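# Drop the towel in the pedal bin, lid closed

## Task

Get the towel inside the pedal bin, then leave the lid free so it ends up closed.

## Robot and tools

Robot: two arms, left_arm and right_arm, each ending in the same five-finger right hand (not mirrored, so every hand axis and number means the same on both). Bases stand at about (-0.093, +0.650, 0) m for left_arm and (+0.054, -0.608, 0) m for right_arm. Cameras: cam_high, cam_low, cam_left_wrist, cam_right_wrist, each 672x504.

Frames: the scene frame has its origin at table-top height midway between the arms, +z up, +x out over the table, left_arm on the +y side (not image sides). Reported positions (m), quaternions (wxyz) and velocities use this frame. Each hand has a hand point about 0.05 m in front of the palm; its +z runs along straight fingers, +y points out of the palm, +x goes across the palm away from the thumb. Offsets you send are expressed along the current Hand target's own axes, not the scene axes.

A row: 28 numbers, each in [-1, 1], always for both arms. First left_arm: dx, dy, dz, rx, ry, rz, then little, ring, middle, index, thumb_bend, thumb_turn, force_limit, speed. Then right_arm in the same 14-number layout. The six pose numbers are an offset, not a pose: they are measured from that arm's Hand target as it stood when the action (or move) began. Scale: 1.0 = 0.6 m for dx, dy, dz and 180 degrees for rx, ry, rz, which together form one rotation vector. Six zeros re-request the current Hand target; repeating a nonzero offset in a new call moves the arm further. The controller limits commanded orientation to 32 degrees from the measured one per step.

Hand numbers are absolute targets: +1 open/straight, -1 closed/curled for the four fingers and thumb_bend; thumb_turn +1 beside the palm, -1 across in front of it. force_limit maps -1..+1 to roughly 0..10 N at the fingertip (0..15 N for the two thumb motors). speed grows from near zero at -1 to full at +0.48 and above. No value means keep: to leave a hand alone, resend the eight hand numbers of its last executed row, or, if none yet, its hand_measured six plus hand_force_limit and hand_speed. With the thumb turned in front, the hand can enclose things about 0.035 to 0.065 m thick; for a soft grip close at speed -0.94 or lower.

Tools:
- execute_actions(actions, cameras): actions is a list of actions; each action is a list of up to 15 rows, one per 1/30 s step; a short action keeps its last row for the remaining steps. Every row in an action counts from that action's starting Hand target. An empty actions list returns camera images.
- move(target, speed, blend, stop_force, zero, blocking, cameras): target is one 28-number row or a list of up to 15 rows; every row's offsets count from the same starting Hand targets. speed is top path speed in m/s (0.002 to 3.2, default 0.25), one value or one per target. blend, in m, rounds corners in a list (0 means stop at each). stop_force, in N (4 to 120, one for both arms), ends an arm's path when its wrist sensor feels that much push; zero (default true) re-zeroes it first. blocking=false returns after about 0.5 s while the move continues (not allowed with stop_force). Paths are straight, do not avoid obstacles, and stop after at most 10 s.
- wait(seconds 0 to 10, cameras): lets time pass holding last commands.
- stop(cameras): brakes a running move.
- zoom_image(camera, region [x0, y0, x1, y1] in pixels, at most 504 wide and high): closer view of that camera's latest image.
- show_instructions(): shows the reference pages.
- zero_wrist_force(arm): zeroes that arm's wrist sensor.
- finished_scene(scene): ends the scene (1 or 2); irreversible.

Results: each arm's end_effector_position, end_effector_quat_wxyz, velocities, and Hand target (the last commanded pose after clipping; the next offsets start from it; the hand often rests a bit short of it). hand_measured, hand_stopped_by (moving, target, force, stalled, fault) and hand_load_n list six values in motor order; a load near 0 after gripping means the grip was lost. Wrist force and Wrist torque are along the hand's own axes, plus a peak line. Joint torques include the arm's own weight. A move adds a move: line: done, off_target, moving, held or fault, and limits such as paced or held. MOTOR HOT warns of overheating; at 85 °C the arm brakes for 30 s or more.

Avoid: the towel or anything falling off the table (fails the task); hitting fixed or heavy objects hard; pushing targets past a firm contact, since arms are stiff and about 150 N or joint torque limits (wrist 50.7 N m, elbow 141 N m) trigger a 10 s stop; the two arms or hands touching or pressing each other; paths passing close to an arm's own base; letting go of the towel while swinging it; excessive finger loads. The wrist may hang below the hand point and reach the table first. Fast moves overshoot and hit harder, so approach contacts slowly, optionally with stop_force.

Each tool is called as name(argument=value, ...), one argument or row to a line, values as JSON.

Reference images:

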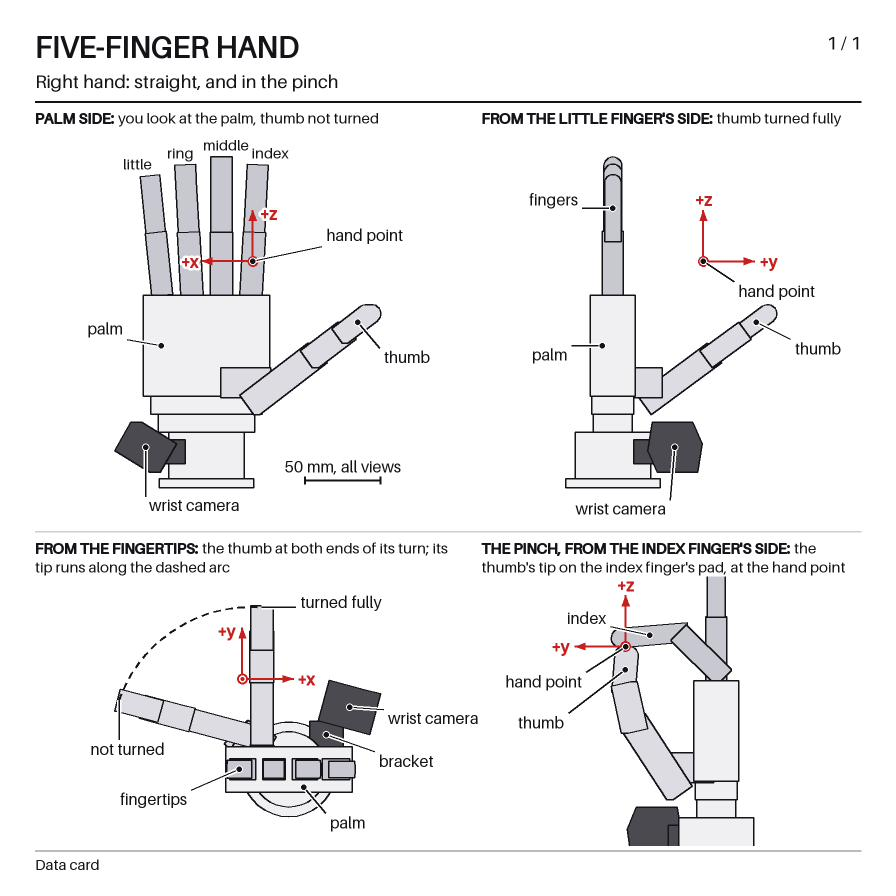

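## Session

execute_actions(
  actions=[],
)

Scene clock: 0.00 s.
left_arm: end_effector_position=(+0.9723, +0.3675, +0.1802) hand_measured=(+1.000, +1.000, +1.000, +1.000, +1.000, +1.000) hand_load_n=(+0.0, +0.0, +0.0, +0.0, +0.0, +0.0) hand_stopped_by=(target, target, target, target, target, target) hand_force_limit=0.00 hand_speed=-0.80 end_effector_quat_wxyz=(+0.307, +0.179, +0.923, +0.147) | right_arm: end_effector_position=(+0.3848, -0.3951, +0.2178) hand_measured=(+1.000, +1.000, +1.000, +1.000, +1.000, +1.000) hand_load_n=(+0.0, +0.0, +0.0, +0.0, +0.0, +0.0) hand_stopped_by=(target, target, target, target, target, target) hand_force_limit=0.00 hand_speed=-0.80 end_effector_quat_wxyz=(+0.018, +0.742, -0.667, +0.062)
Joint positions: left_arm=[-0.574 -0.678 0.963 0.781 1.072 -1.645] | right_arm=[0.117 -1.524 2.069 0.969 1.688 -3.138]
Joint velocities: within noise
Joint torques (N m): no reading
Wrist force (N): no reading
Wrist torque (N m): no reading
Wrist force, peak (N): no reading
Hand target: left_arm +0.9723, +0.3675, +0.1802; +0.307, +0.179, +0.923, +0.147 | right_arm +0.3848, -0.3951, +0.2178; +0.018, +0.742, -0.667, +0.062
camera_calibration:
cam_left_wrist: T_world_to_cam=[[-0.00020522, 0.970417, 0.241436, -0.403148], [0.359845, -0.225191, 0.905428, -0.424349], [0.933012, 0.0870655, -0.349154, -0.766762], [0, 0, 0, 1]] pos_world=[0.868016, 0.362421, 0.213834]
cam_right_wrist: T_world_to_cam=[[-0.950358, -0.311053, -0.00812322, 0.245636], [-0.284075, 0.856686, 0.430571, 0.352309], [-0.126971, 0.411504, -0.90252, 0.521494], [0, 0, 0, 1]] pos_world=[0.399739, -0.440009, 0.32096]

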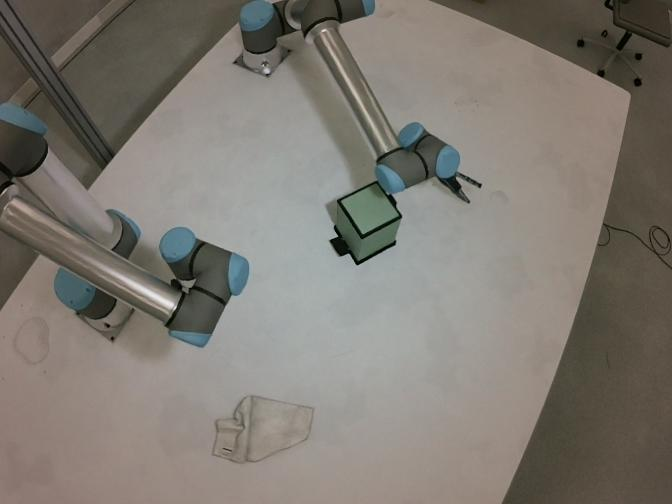

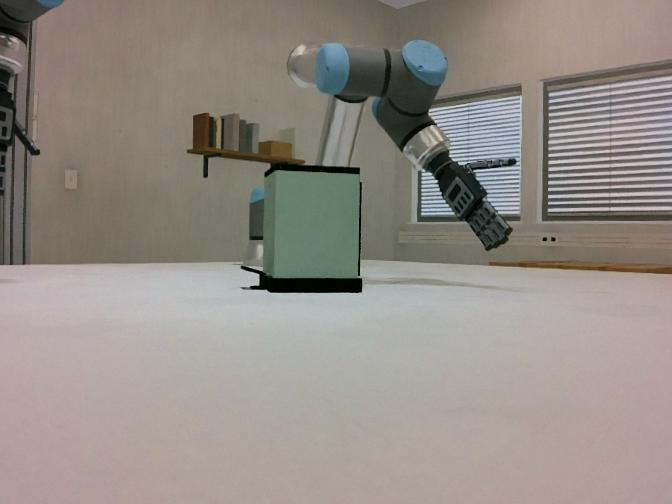

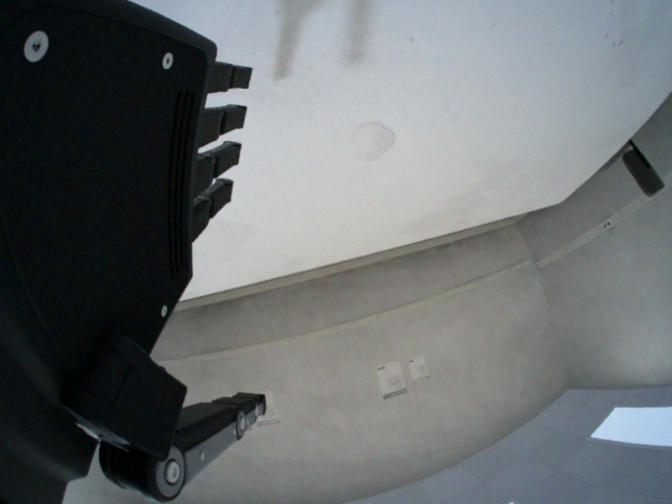

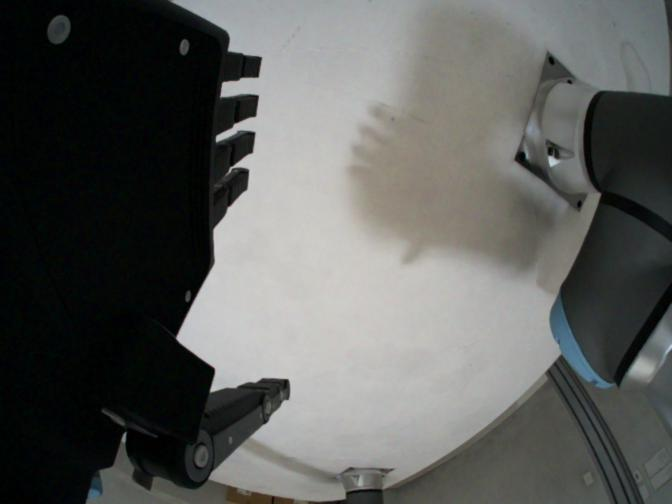

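zoom_image(
  camera="cam_high",
  region=[310, 160, 430, 280],
)

zoom_image(
  camera="cam_high",
  region=[190, 370, 340, 490],
)

zoom_image(
  camera="cam_low",
  region=[220, 150, 390, 310],
)

Scaled by 4.200 from the camera's 672x504 image, which has a finer 960x720 frame.

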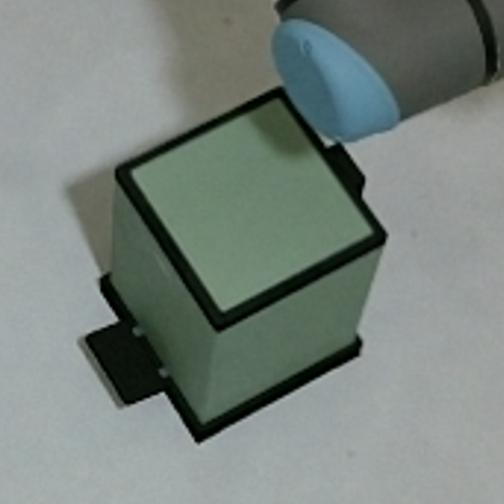

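Scaled by 3.360 from the camera's 672x504 image, which has a finer 960x720 frame.

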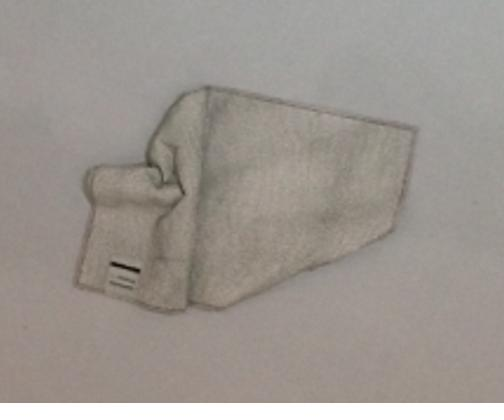

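Scaled by 2.965 from the camera's 672x504 image, which has a finer 960x720 frame.

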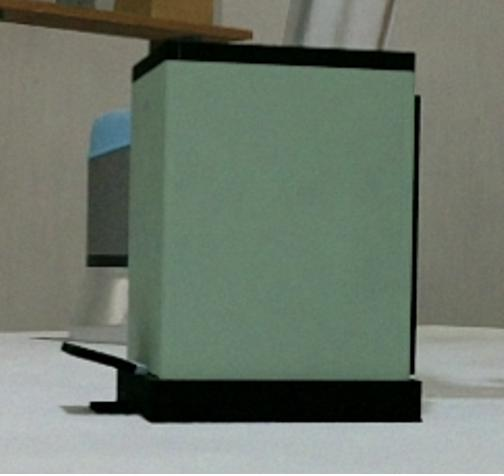

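zoom_image(
  camera="cam_high",
  region=[420, 140, 500, 220],
)

zoom_image(
  camera="cam_low",
  region=[430, 130, 530, 260],
)

Scaled by 6.300 from the camera's 672x504 image, which has a finer 960x720 frame.

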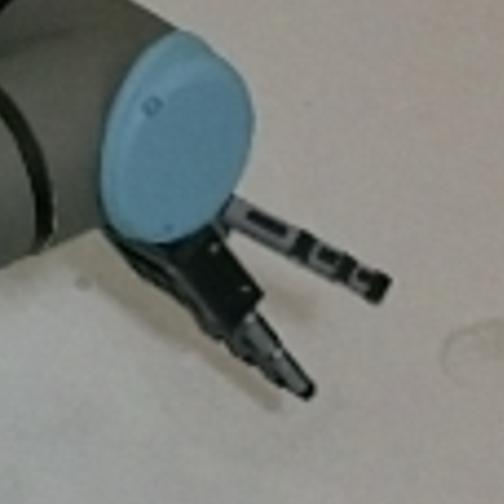

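Scaled by 3.877 from the camera's 672x504 image, which has a finer 960x720 frame.

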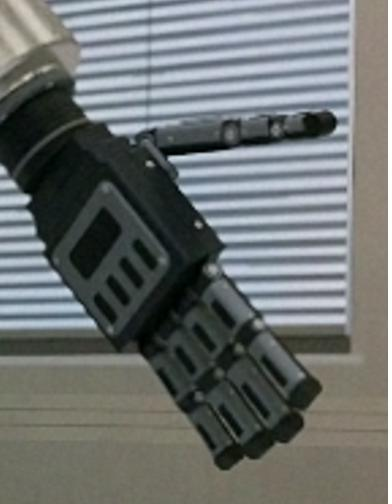

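move(
  target=[
    [-0.1371, 0.1017, -0.2048, 0, 0, 0, 1, 1, 1, 1, 1, 1, 0.0, -0.8, 0, 0, 0, 0, 0, 0, -1, -1, 1, 1, 1, -1, 0.0, 0.3],
    [0.2623, -0.0352, -0.6702, -0.0433, 0.0174, -0.3839, 1, 1, 1, 1, 1, 1, 0.0, -0.8, 0.5522, -0.4642, 0.1207, 0.2903, -0.0985, -0.0993, -1, -1, 1, 1, 1, -1, 0.0, 0.3],
    [0.236, -0.555, -0.8238, -0.0866, 0.0347, -0.7678, 1, 1, 1, 1, 1, 1, 0.0, -0.8, 0.5522, -0.4642, 0.1207, 0.2903, -0.0985, -0.0993, -1, -1, 1, 1, 1, -1, 0.0, 0.3],
    [0.2273, -0.7758, -0.4938, -0.0866, 0.0347, -0.7678, 1, 1, 1, 1, 1, 1, 0.0, -0.8, 0.5522, -0.4642, 0.1207, 0.2903, -0.0985, -0.0993, -1, -1, 1, 1, 1, -1, 0.0, 0.3],
  ],
  speed=0.45,
  blend=[0.04, 0.05, 0.05, 0],
  cameras=["all"],
)

Scene clock: 114.73 s.
left_arm: end_effector_position=(+0.5750, -0.0384, +0.1602) hand_measured=(+1.000, +1.000, +1.000, +1.000, +1.000, +1.000) hand_load_n=(+0.0, +0.0, +0.0, +0.0, -0.5, +0.0) hand_stopped_by=(target, target, target, target, target, target) hand_force_limit=0.00 hand_speed=-0.80 end_effector_quat_wxyz=(-0.224, +0.835, -0.486, +0.130) | right_arm: end_effector_position=(+0.6999, -0.7001, +0.2004) hand_measured=(-1.000, -1.000, +1.000, +1.000, +1.000, -1.000) hand_load_n=(+0.0, +0.0, +0.0, +0.0, +0.0, +0.0) hand_stopped_by=(target, target, target, target, target, target) hand_force_limit=0.00 hand_speed=0.30 end_effector_quat_wxyz=(-0.398, +0.766, -0.448, +0.234)
Joint positions: left_arm=[-1.054 -0.578 0.745 1.414 1.048 -4.731] | right_arm=[-0.718 -1.325 1.921 0.534 0.687 -4.165]
Joint torques (N m): left_arm=[8.36 -97.9 -52.01 6.71 1.71 3.08] | right_arm=[-18.97 -35.65 -47.85 4.6 -3.93 -3.71]
Wrist force (N): left_arm=[0.7 -0.7 -0.3] | right_arm=[0.6 -0.9 0.8]
Wrist torque (N m): left_arm=[0.08 0.00 -0.45] | right_arm=[0.07 -0.16 -0.05]
Wrist force, peak (N): left_arm=[0.2 -0.1 -2.5] | right_arm=[1.9 -0.9 1.0]
Hand target: left_arm +0.5751, -0.0385, +0.1602; -0.224, +0.835, -0.486, +0.130 | right_arm +0.6999, -0.7001, +0.2004; -0.398, +0.766, -0.448, +0.234
Off the commanded pose: left_arm 0.000 m, 0 deg | right_arm 0.000 m, 0 deg.
move: done; blend cut to 0 m at target 1
camera_calibration:
cam_left_wrist: T_world_to_cam=[[-0.593181, -0.66458, -0.454389, 0.385098], [-0.805028, 0.495344, 0.326442, 0.435484], [0.00813209, 0.559435, -0.828834, 0.259098], [0, 0, 0, 1]] pos_world=[0.576902, -0.104734, 0.247573]
cam_right_wrist: T_world_to_cam=[[-0.403043, -0.467315, -0.786875, 0.113699], [-0.871962, 0.457186, 0.175108, 0.89355], [0.277918, 0.756701, -0.591747, 0.567261], [0, 0, 0, 1]] pos_world=[0.667315, -0.784633, 0.268674]

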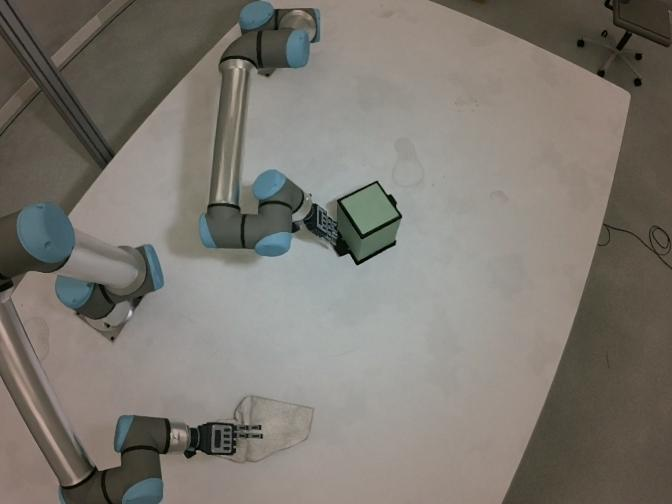

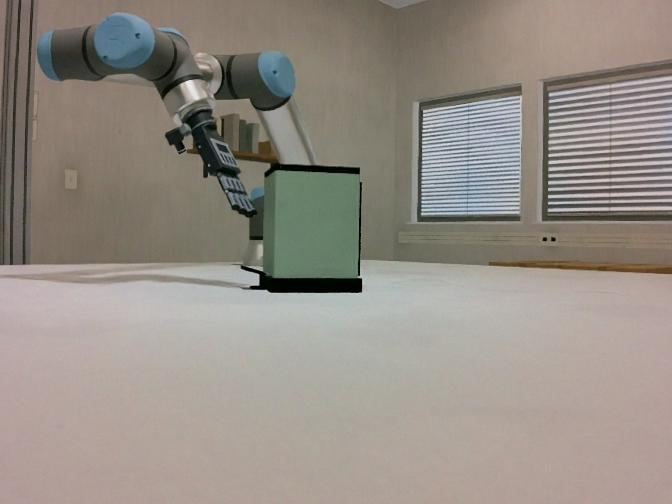

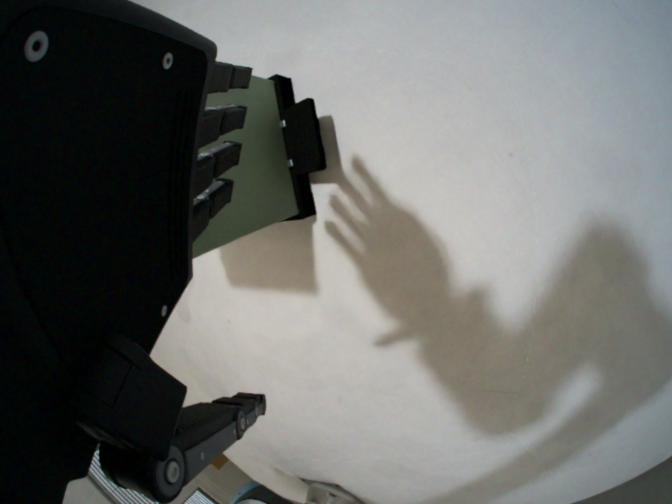

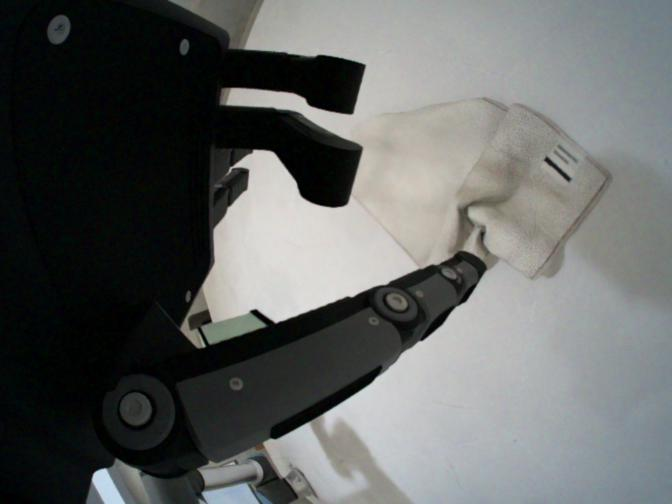

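zoom_image(
  camera="cam_right_wrist",
  region=[340, 70, 640, 300],
)

zoom_image(
  camera="cam_left_wrist",
  region=[190, 50, 390, 250],
)

zoom_image(
  camera="cam_high",
  region=[190, 370, 340, 490],
)

Scaled by 1.680 from the camera's 672x504 image, which has a finer 960x720 frame.

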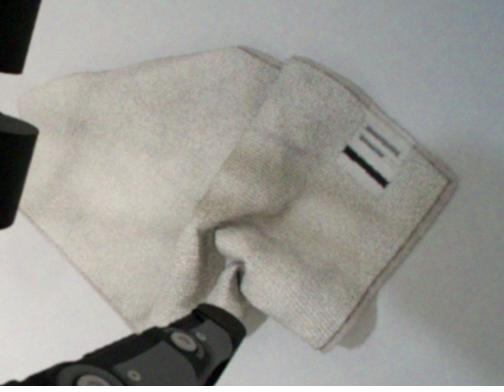

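Scaled by 2.520 from the camera's 672x504 image, which has a finer 960x720 frame.

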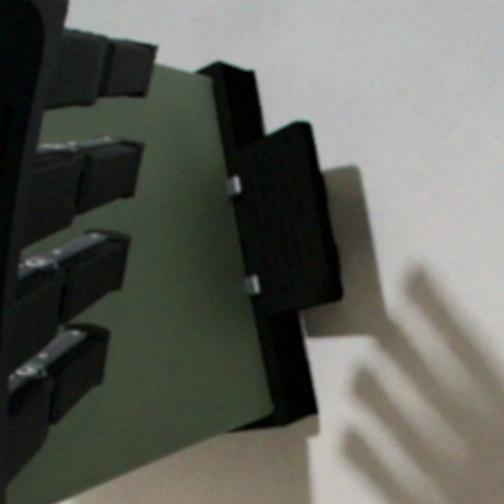

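Scaled by 3.360 from the camera's 672x504 image, which has a finer 960x720 frame.

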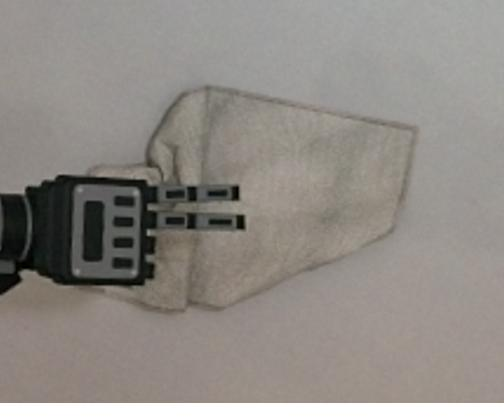

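move(
  target=[-0.005, 0.0225, 0.1027, 0, 0, 0, 1, 1, 1, 1, 1, 1, 0.0, -0.8, -0.0117, 0.2283, 0.168, 0, 0, 0, -1, -1, 1, 1, 1, -1, 0.0, 0.3],
  speed=0.15,
  cameras=["cam_high", "cam_left_wrist", "cam_right_wrist"],
)

zoom_image(
  camera="cam_right_wrist",
  region=[200, 50, 672, 400],
)

zoom_image(
  camera="cam_left_wrist",
  region=[190, 30, 390, 230],
)

zoom_image(
  camera="cam_high",
  region=[190, 370, 340, 490],
)

Scene clock: 144.80 s.
left_arm: end_effector_position=(+0.5901, -0.0264, +0.1001) hand_measured=(+1.000, +1.000, +1.000, +1.000, +1.000, +1.000) hand_load_n=(+0.0, +0.0, +0.0, -6.5, +0.0, +0.0) hand_stopped_by=(target, target, target, target, target, target) hand_force_limit=0.00 hand_speed=-0.80 end_effector_quat_wxyz=(-0.224, +0.835, -0.486, +0.130) | right_arm: end_effector_position=(+0.6999, -0.6921, +0.0306) hand_measured=(-1.000, -1.000, +1.000, +1.000, +1.000, -1.000) hand_load_n=(+0.0, +0.0, +0.0, +0.0, +0.0, -1.5) hand_stopped_by=(target, target, target, target, target, target) hand_force_limit=0.00 hand_speed=0.30 end_effector_quat_wxyz=(-0.398, +0.766, -0.448, +0.234)
Joint positions: left_arm=[-1.035 -0.549 0.794 1.324 1.047 -4.708] | right_arm=[-0.707 -1.126 2.027 0.216 0.692 -4.148]
Joint torques (N m): left_arm=[15.99 -96.8 -29.09 0.46 -5.03 3.59] | right_arm=[13.97 -38.64 -7.83 0.97 0.47 4.58]
Wrist force (N): left_arm=[3.8 3.9 -5.9] | right_arm=[0.8 -4.6 -2.2]
Wrist torque (N m): left_arm=[0.24 0.16 -0.25] | right_arm=[-0.14 -0.07 -0.29]
Wrist force, peak (N): left_arm=[3.8 3.9 -5.9] | right_arm=[0.8 -4.6 -2.2]
Hand target: left_arm +0.5902, -0.0264, +0.1000; -0.224, +0.835, -0.486, +0.130 | right_arm +0.6999, -0.6921, +0.0304; -0.398, +0.766, -0.448, +0.234
Off the commanded pose: left_arm 0.000 m, 0 deg | right_arm 0.000 m, 0 deg.
move: done
camera_calibration:
cam_left_wrist: T_world_to_cam=[[-0.593182, -0.664588, -0.454376, 0.374778], [-0.805028, 0.495281, 0.326537, 0.461371], [0.0080318, 0.559481, -0.828804, 0.202505], [0, 0, 0, 1]] pos_world=[0.592102, -0.0927335, 0.187473]
cam_right_wrist: T_world_to_cam=[[-0.403043, -0.467315, -0.786875, -0.016221], [-0.871962, 0.457186, 0.175108, 0.919672], [0.277918, 0.756701, -0.591747, 0.460805], [0, 0, 0, 1]] pos_world=[0.667315, -0.776733, 0.0988743]
Images, in order (width x height): cam_high 672x504, cam_left_wrist 672x504, cam_right_wrist 672x504.

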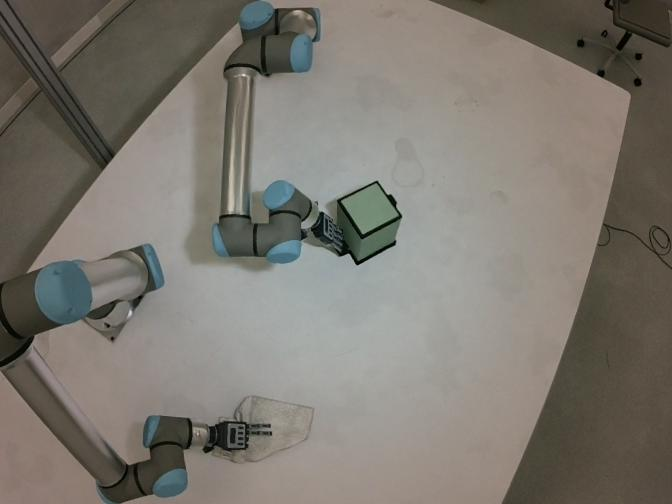

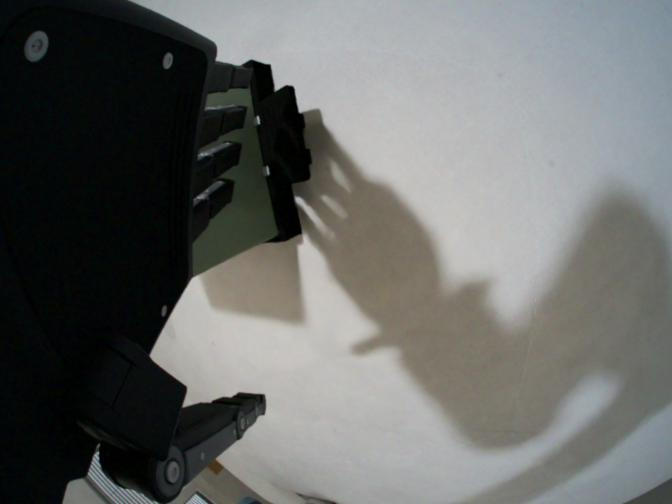

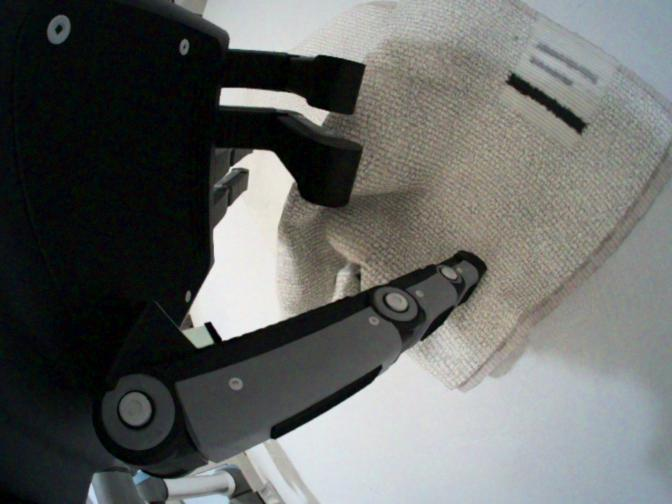

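Scaled by 1.068 from the camera's 672x504 image, which has a finer 960x720 frame.

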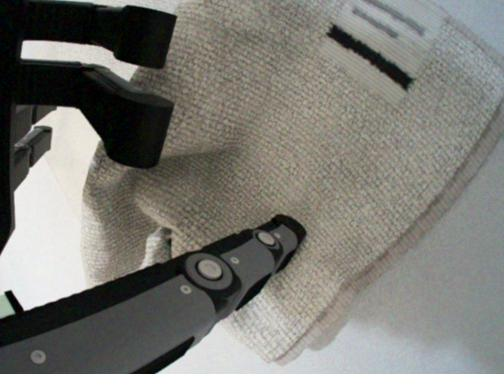

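Scaled by 2.520 from the camera's 672x504 image, which has a finer 960x720 frame.

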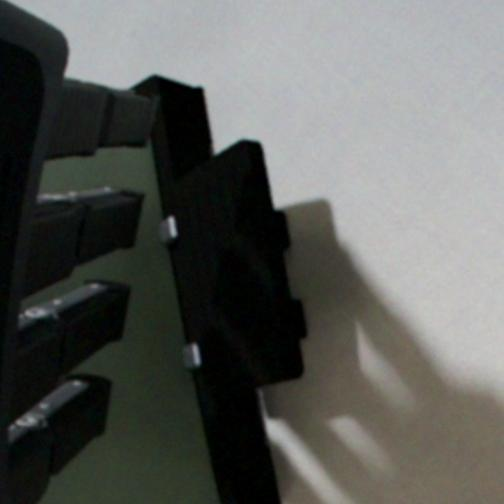

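Scaled by 3.360 from the camera's 672x504 image, which has a finer 960x720 frame.

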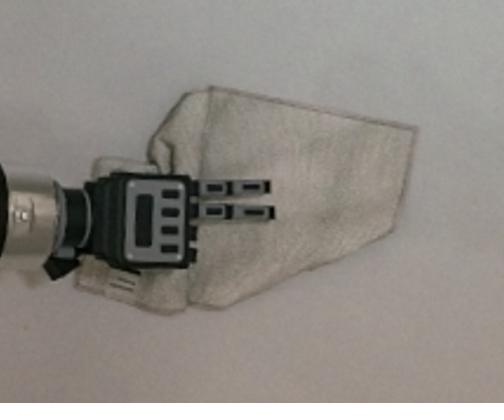

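move(
  target=[0.042, 0.0208, -0.012, 0, -0.0417, -0.0722, 1, 1, 1, 1, 1, 1, 0.0, -0.8, 0, 0, 0, 0, 0, 0, -1, -1, -0.9, -0.9, -0.6, -1, 0.2, -0.4],
  speed=0.2,
  cameras=["cam_high", "cam_left_wrist", "cam_right_wrist"],
)

zoom_image(
  camera="cam_left_wrist",
  region=[190, 30, 390, 230],
)

zoom_image(
  camera="cam_high",
  region=[190, 370, 340, 490],
)

Scene clock: 171.97 s.
left_arm: end_effector_position=(+0.5901, -0.0554, +0.1000) hand_measured=(+1.000, +1.000, +1.000, +1.000, +1.000, +1.000) hand_load_n=(+0.0, +0.0, +0.0, +0.0, +0.0, +0.0) hand_stopped_by=(target, target, target, target, target, target) hand_force_limit=0.00 hand_speed=-0.80 end_effector_quat_wxyz=(-0.239, +0.891, -0.373, +0.099) | right_arm: end_effector_position=(+0.6999, -0.6921, +0.0304) hand_measured=(-1.000, -1.000, -0.260, -0.318, +0.358, -1.000) hand_load_n=(+0.0, +0.0, +9.5, +6.5, +14.5, +0.5) hand_stopped_by=(target, target, force, force, force, target) hand_force_limit=0.20 hand_speed=-0.40 end_effector_quat_wxyz=(-0.398, +0.766, -0.448, +0.233)
Joint positions: left_arm=[-1.038 -0.432 0.596 1.555 1.067 -5.012] | right_arm=[-0.707 -1.126 2.027 0.216 0.692 -4.148]
Joint torques (N m): left_arm=[3.78 -106.1 -51.08 6.85 1.8 -3.41] | right_arm=[13.45 -49.14 -18.01 2.13 -2.41 4.42]
Wrist force (N): left_arm=[0.2 -0.3 -0.4] | right_arm=[0.4 -1.6 0.4]
Wrist torque (N m): left_arm=[0.16 0.04 -0.14] | right_arm=[0.04 -0.10 -0.23]
Wrist force, peak (N): left_arm=[3.8 3.6 -5.9] | right_arm=[1.1 -5.2 -2.3]
Hand target: left_arm +0.5901, -0.0554, +0.1000; -0.239, +0.891, -0.373, +0.099 | right_arm +0.6999, -0.6921, +0.0304; -0.398, +0.766, -0.448, +0.234
Off the commanded pose: left_arm 0.000 m, 0 deg | right_arm 0.000 m, 0 deg.
move: done
camera_calibration:
cam_left_wrist: T_world_to_cam=[[-0.400997, -0.795328, -0.454592, 0.234798], [-0.905811, 0.270147, 0.326385, 0.522694], [-0.136776, 0.542654, -0.828745, 0.303153], [0, 0, 0, 1]] pos_world=[0.60908, -0.11897, 0.187375]
cam_right_wrist: T_world_to_cam=[[-0.403112, -0.46728, -0.786861, -0.0162598], [-0.87193, 0.457223, 0.17517, 0.919662], [0.277918, 0.756701, -0.591748, 0.460611], [0, 0, 0, 1]] pos_world=[0.667315, -0.776633, 0.098674]
Images, in order (width x height): cam_high 672x504, cam_left_wrist 672x504, cam_right_wrist 672x504.

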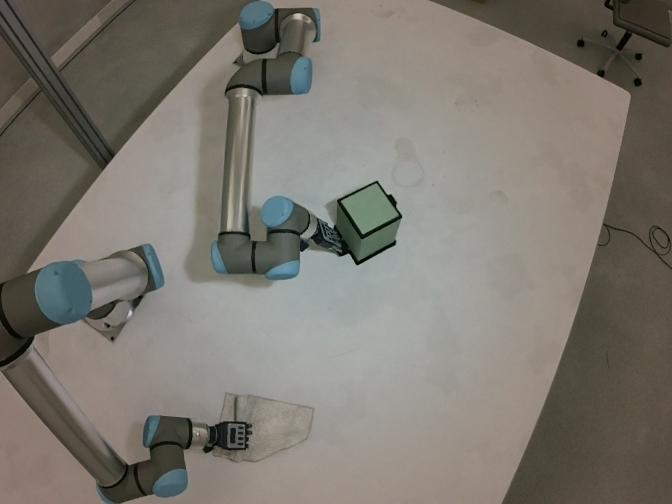

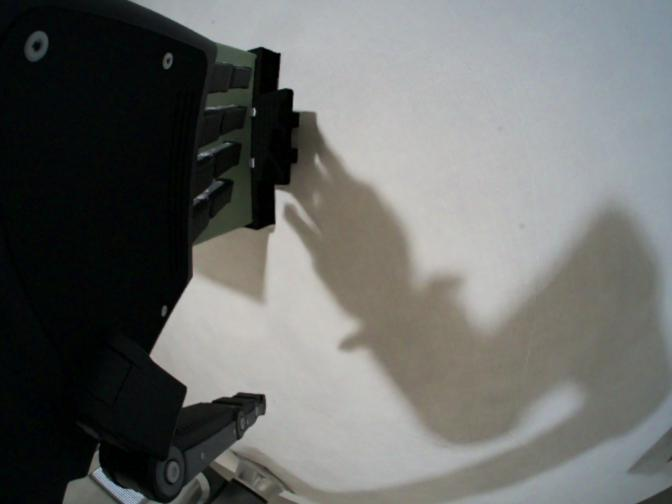

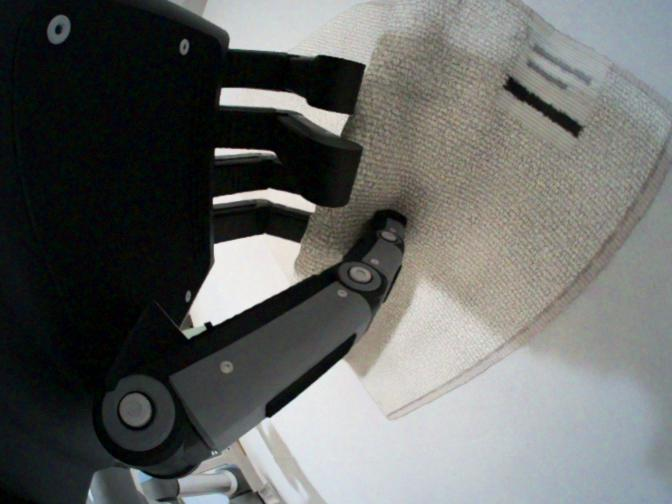

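Scaled by 2.520 from the camera's 672x504 image, which has a finer 960x720 frame.

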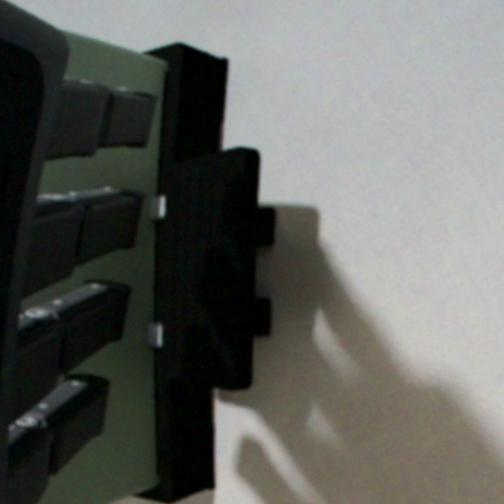

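Scaled by 3.360 from the camera's 672x504 image, which has a finer 960x720 frame.

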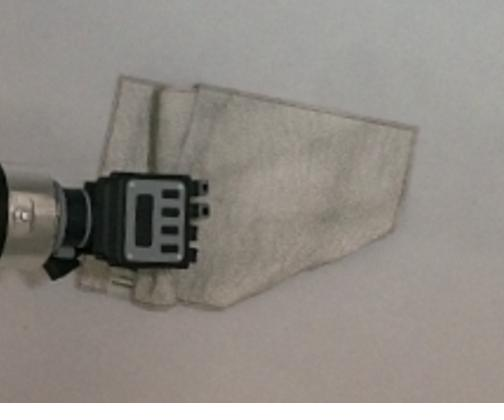

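move(
  target=[0, 0.0542, 0.0938, 0, 0, 0, 1, 1, 1, 1, 1, 1, 0.0, -0.8, 0, -0.0819, -0.0574, 0, 0, 0, -1, -1, -0.9, -0.9, -0.6, -1, 0.2, -0.4],
  speed=0.04,
  stop_force=14,
  cameras=["all"],
)

Scene clock: 182.90 s.
left_arm: end_effector_position=(+0.5900, -0.0553, +0.0524) hand_measured=(+1.000, +1.000, +1.000, +1.000, +1.000, +1.000) hand_load_n=(+0.0, +0.0, +0.5, +0.0, +0.0, +0.0) hand_stopped_by=(target, target, target, target, target, target) hand_force_limit=0.00 hand_speed=-0.80 end_effector_quat_wxyz=(-0.239, +0.891, -0.373, +0.099) | right_arm: end_effector_position=(+0.6999, -0.6921, +0.0904) hand_measured=(-1.000, -1.000, -0.260, -0.318, +0.358, -1.000) hand_load_n=(+0.0, +0.0, +9.5, +6.5, +14.0, +0.5) hand_stopped_by=(target, target, force, force, force, target) hand_force_limit=0.20 hand_speed=-0.40 end_effector_quat_wxyz=(-0.398, +0.766, -0.448, +0.233)
Joint positions: left_arm=[-1.038 -0.406 0.629 1.497 1.067 -5.012] | right_arm=[-0.707 -1.207 2.001 0.323 0.692 -4.148]
Joint torques (N m): left_arm=[-0.75 -111.87 -46.3 5.23 1.65 -3.25] | right_arm=[-12.28 -72.19 -42.25 4.38 -0.93 -3.74]
Wrist force (N): left_arm=[0.4 -4.4 -11.7] | right_arm=[0.1 -1.0 0.7]
Wrist torque (N m): left_arm=[1.05 0.30 -0.24] | right_arm=[0.05 -0.09 -0.22]
Wrist force, peak (N): left_arm=[1.3 -7.8 -31.0] | right_arm=[0.2 -1.7 0.6]
Hand target: left_arm +0.5900, -0.0553, +0.0524; -0.239, +0.891, -0.373, +0.099 (not the last commanded pose) | right_arm +0.6999, -0.6921, +0.0904; -0.398, +0.766, -0.448, +0.234
Off the commanded pose: left_arm 0.017 m, 0 deg | right_arm 0.000 m, 0 deg.
move: contact (left_arm)
camera_calibration:
cam_left_wrist: T_world_to_cam=[[-0.400715, -0.795409, -0.454699, 0.21295], [-0.90589, 0.269717, 0.326521, 0.538238], [-0.137078, 0.54275, -0.828633, 0.263799], [0, 0, 0, 1]] pos_world=[0.609078, -0.118967, 0.139675]
cam_right_wrist: T_world_to_cam=[[-0.403002, -0.467336, -0.786884, 0.0308389], [-0.871981, 0.457165, 0.175071, 0.909156], [0.277918, 0.756702, -0.591747, 0.496115], [0, 0, 0, 1]] pos_world=[0.667315, -0.776633, 0.158675]

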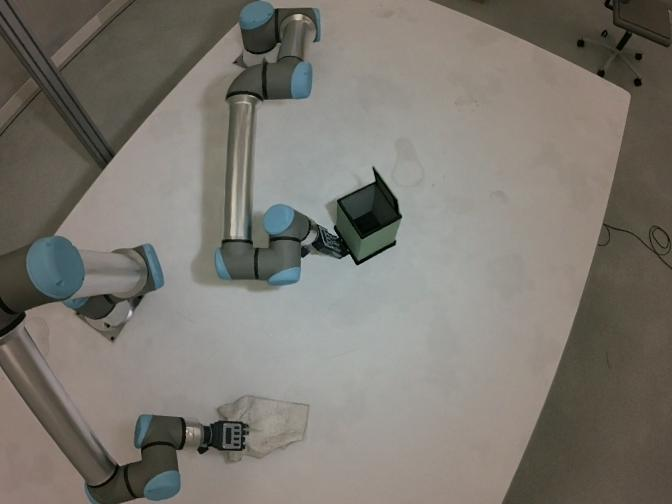

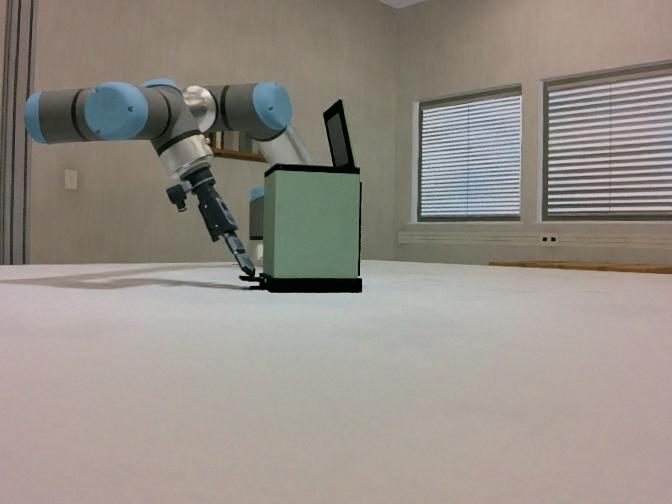

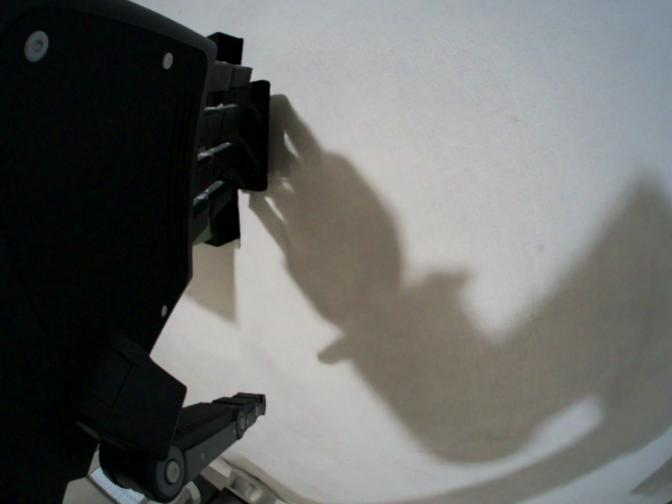

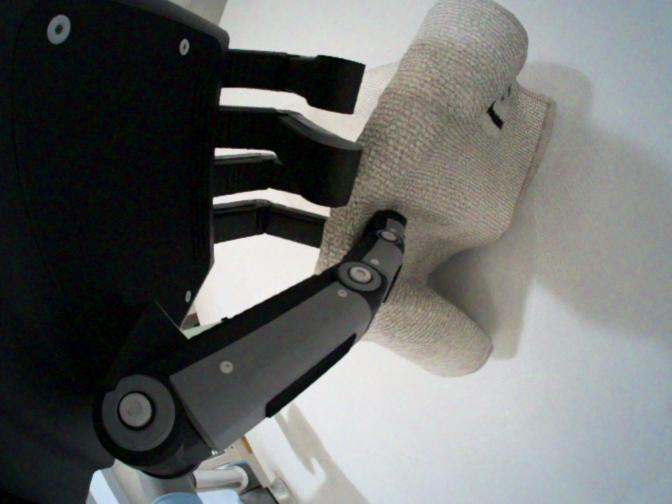

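move(
  target=[0, 0, 0, 0, 0, 0, 1, 1, 1, 1, 1, 1, 0.0, -0.8, -0.1143, -0.5638, -0.27, -0.0501, -0.2581, -0.2167, -1, -1, -0.9, -0.9, -0.6, -1, 0.2, -0.4],
  speed=0.3,
  cameras=["cam_high", "cam_low", "cam_right_wrist"],
)

zoom_image(
  camera="cam_high",
  region=[190, 320, 350, 480],
)

zoom_image(
  camera="cam_high",
  region=[310, 150, 430, 280],
)

Scene clock: 208.77 s.
left_arm: end_effector_position=(+0.5900, -0.0553, +0.0524) hand_measured=(+1.000, +1.000, +1.000, +1.000, +1.000, +1.000) hand_load_n=(+0.0, +0.0, +0.5, +0.0, +0.0, +0.0) hand_stopped_by=(target, target, target, target, target, target) hand_force_limit=0.00 hand_speed=-0.80 end_effector_quat_wxyz=(-0.239, +0.891, -0.373, +0.099) | right_arm: end_effector_position=(+0.7198, -0.6021, +0.4603) hand_measured=(-1.000, -1.000, -0.260, -0.318, +0.358, -1.000) hand_load_n=(+0.0, +0.0, +9.5, +6.5, +14.0, +0.5) hand_stopped_by=(target, target, force, force, force, target) hand_force_limit=0.20 hand_speed=-0.40 end_effector_quat_wxyz=(-0.383, +0.924, -0.001, +0.001)
Joint positions: left_arm=[-1.038 -0.406 0.629 1.497 1.067 -5.012] | right_arm=[-0.443 -1.174 1.353 1.798 0.878 -5.306]
Joint torques (N m): left_arm=[10.43 -110.98 -45.88 5.13 2.04 -2.64] | right_arm=[14.24 -52.7 -52.67 5.35 -0.06 -3.61]
Wrist force (N): left_arm=[0.6 -4.5 -12.2] | right_arm=[0.2 -0.4 0.7]
Wrist torque (N m): left_arm=[1.04 0.27 -0.23] | right_arm=[0.12 -0.06 -0.01]
Wrist force, peak (N): left_arm=[0.3 -4.9 -12.8] | right_arm=[0.2 -1.2 1.2]
Hand target: left_arm +0.5900, -0.0553, +0.0524; -0.239, +0.891, -0.373, +0.099 | right_arm +0.7198, -0.6021, +0.4604; -0.383, +0.924, -0.001, +0.001
Off the commanded pose: left_arm 0.000 m, 0 deg | right_arm 0.000 m, 0 deg.
move: done
camera_calibration:
cam_right_wrist: T_world_to_cam=[[0.208693, -0.708582, -0.674061, -0.265528], [-0.826652, -0.496102, 0.265573, 0.17236], [-0.522583, 0.501791, -0.689284, 1.109], [0, 0, 0, 1]] pos_world=[0.777443, -0.659129, 0.539663]
Images, in order (width x height): cam_high 672x504, cam_low 672x504, cam_right_wrist 672x504.

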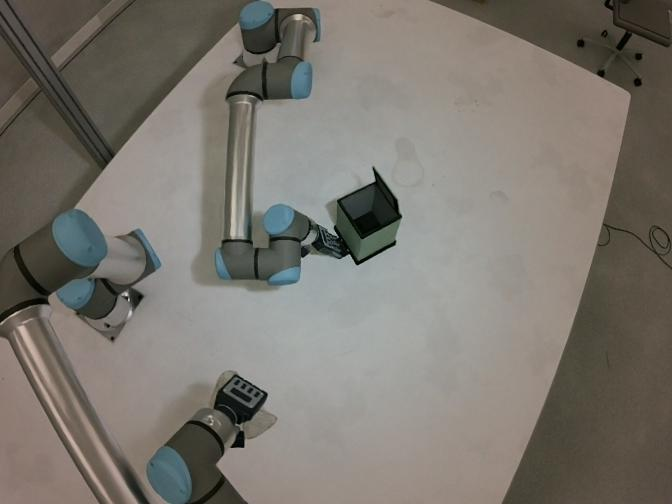

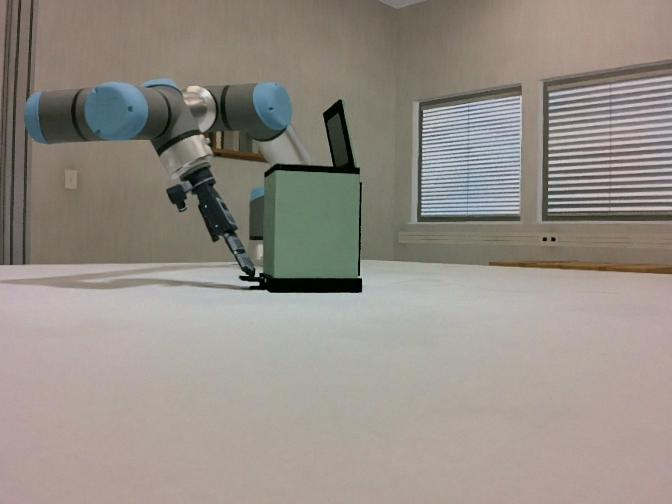

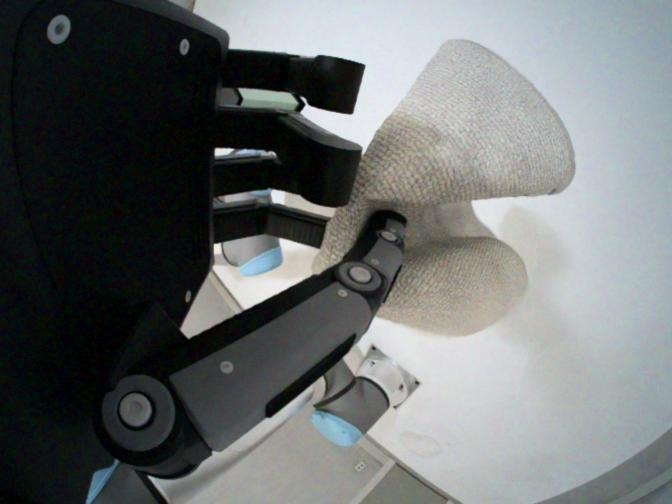

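Scaled by 3.150 from the camera's 672x504 image, which has a finer 960x720 frame.

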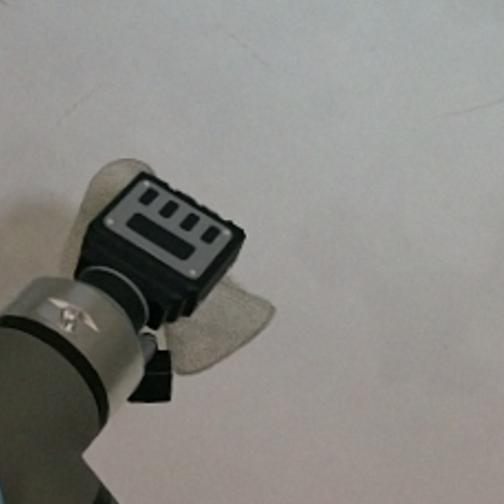

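Scaled by 3.877 from the camera's 672x504 image, which has a finer 960x720 frame.

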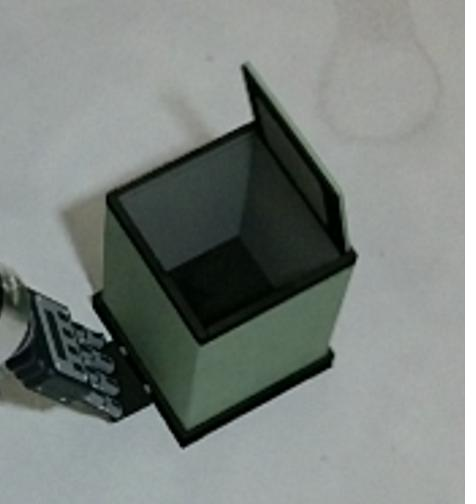

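move(
  target=[
    [0, 0, 0, 0, 0, 0, 1, 1, 1, 1, 1, 1, 0.0, -0.8, 0.0333, -0.4007, 0.3063, 0, 0, 0, -1, -1, -0.9, -0.9, -0.6, -1, 0.2, -0.4],
    [0, 0, 0, 0, 0, 0, 1, 1, 1, 1, 1, 1, 0.0, -0.8, 0.0583, -0.6505, 0.5563, 0.036, 0.0224, -0.3517, -1, -1, -0.9, -0.9, -0.6, -1, 0.2, -0.4],
  ],
  speed=0.3,
  blend=[0.05, 0],
  cameras=["cam_high", "cam_low", "cam_right_wrist"],
)

zoom_image(
  camera="cam_high",
  region=[300, 150, 440, 290],
)

zoom_image(
  camera="cam_low",
  region=[220, 0, 400, 180],
)

Scene clock: 249.27 s.
left_arm: end_effector_position=(+0.5900, -0.0553, +0.0524) hand_measured=(+1.000, +1.000, +1.000, +1.000, +1.000, +1.000) hand_load_n=(+0.0, +0.0, +0.5, +0.0, +0.0, +0.0) hand_stopped_by=(target, target, target, target, target, target) hand_force_limit=0.00 hand_speed=-0.80 end_effector_quat_wxyz=(-0.239, +0.891, -0.373, +0.099) | right_arm: end_effector_position=(+0.7558, -0.0902, +0.5002) hand_measured=(-1.000, -1.000, -0.260, -0.318, +0.358, -1.000) hand_load_n=(+0.0, +0.0, +9.5, +6.5, +14.0, +1.0) hand_stopped_by=(target, target, force, force, force, target) hand_force_limit=0.20 hand_speed=-0.40 end_effector_quat_wxyz=(-0.374, +0.765, +0.471, +0.232)
Joint positions: left_arm=[-1.038 -0.406 0.629 1.497 1.067 -5.012] | right_arm=[0.243 -1.122 1.105 1.289 0.696 -5.438]
Joint torques (N m): left_arm=[11.32 -108.56 -44.62 5.07 2.23 -0.69] | right_arm=[15.19 -58.31 -55.15 1.24 -3.97 -3.95]
Wrist force (N): left_arm=[0.1 -4.5 -12.4] | right_arm=[0.2 -0.4 1.0]
Wrist torque (N m): left_arm=[1.04 0.31 -0.24] | right_arm=[0.02 0.02 0.07]
Wrist force, peak (N): left_arm=[0.3 -5.2 -12.9] | right_arm=[0.3 -0.8 1.4]
Hand target: left_arm +0.5900, -0.0553, +0.0524; -0.239, +0.891, -0.373, +0.099 | right_arm +0.7558, -0.0901, +0.5002; -0.374, +0.764, +0.471, +0.232
Off the commanded pose: left_arm 0.000 m, 0 deg | right_arm 0.000 m, 0 deg.
move: done
camera_calibration:
cam_right_wrist: T_world_to_cam=[[0.96759, -0.17449, -0.182548, -0.65463], [-0.225133, -0.923504, -0.310572, 0.240531], [-0.114392, 0.341604, -0.932857, 0.697393], [0, 0, 0, 1]] pos_world=[0.76734, -0.130327, 0.605768]
Images, in order (width x height): cam_high 672x504, cam_low 672x504, cam_right_wrist 672x504.

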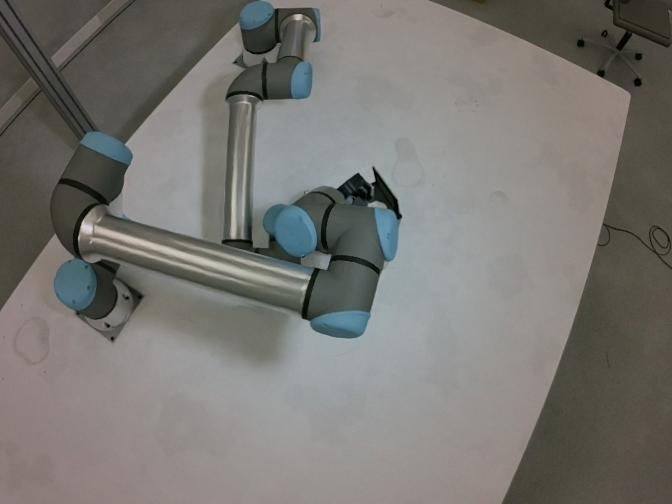

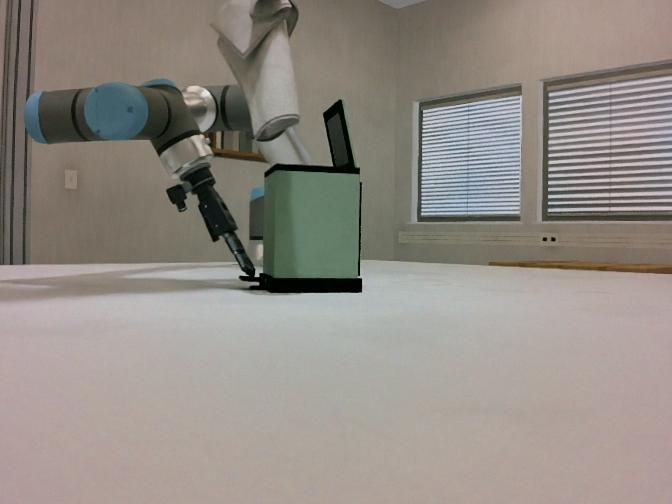

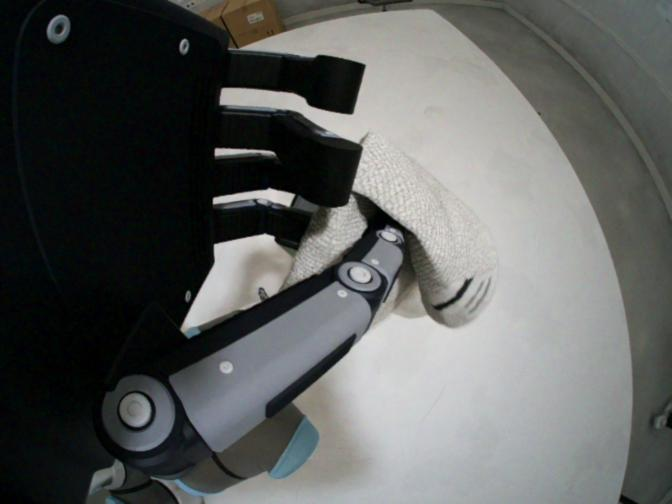

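Scaled by 3.600 from the camera's 672x504 image, which has a finer 960x720 frame.

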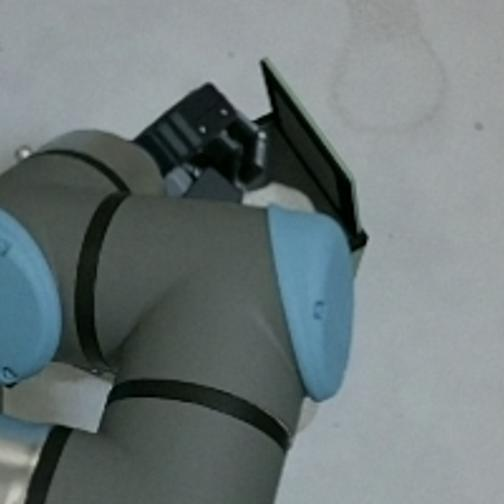

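Scaled by 2.800 from the camera's 672x504 image, which has a finer 960x720 frame.

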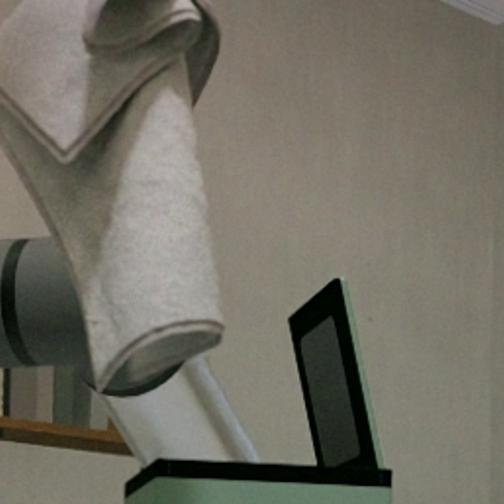

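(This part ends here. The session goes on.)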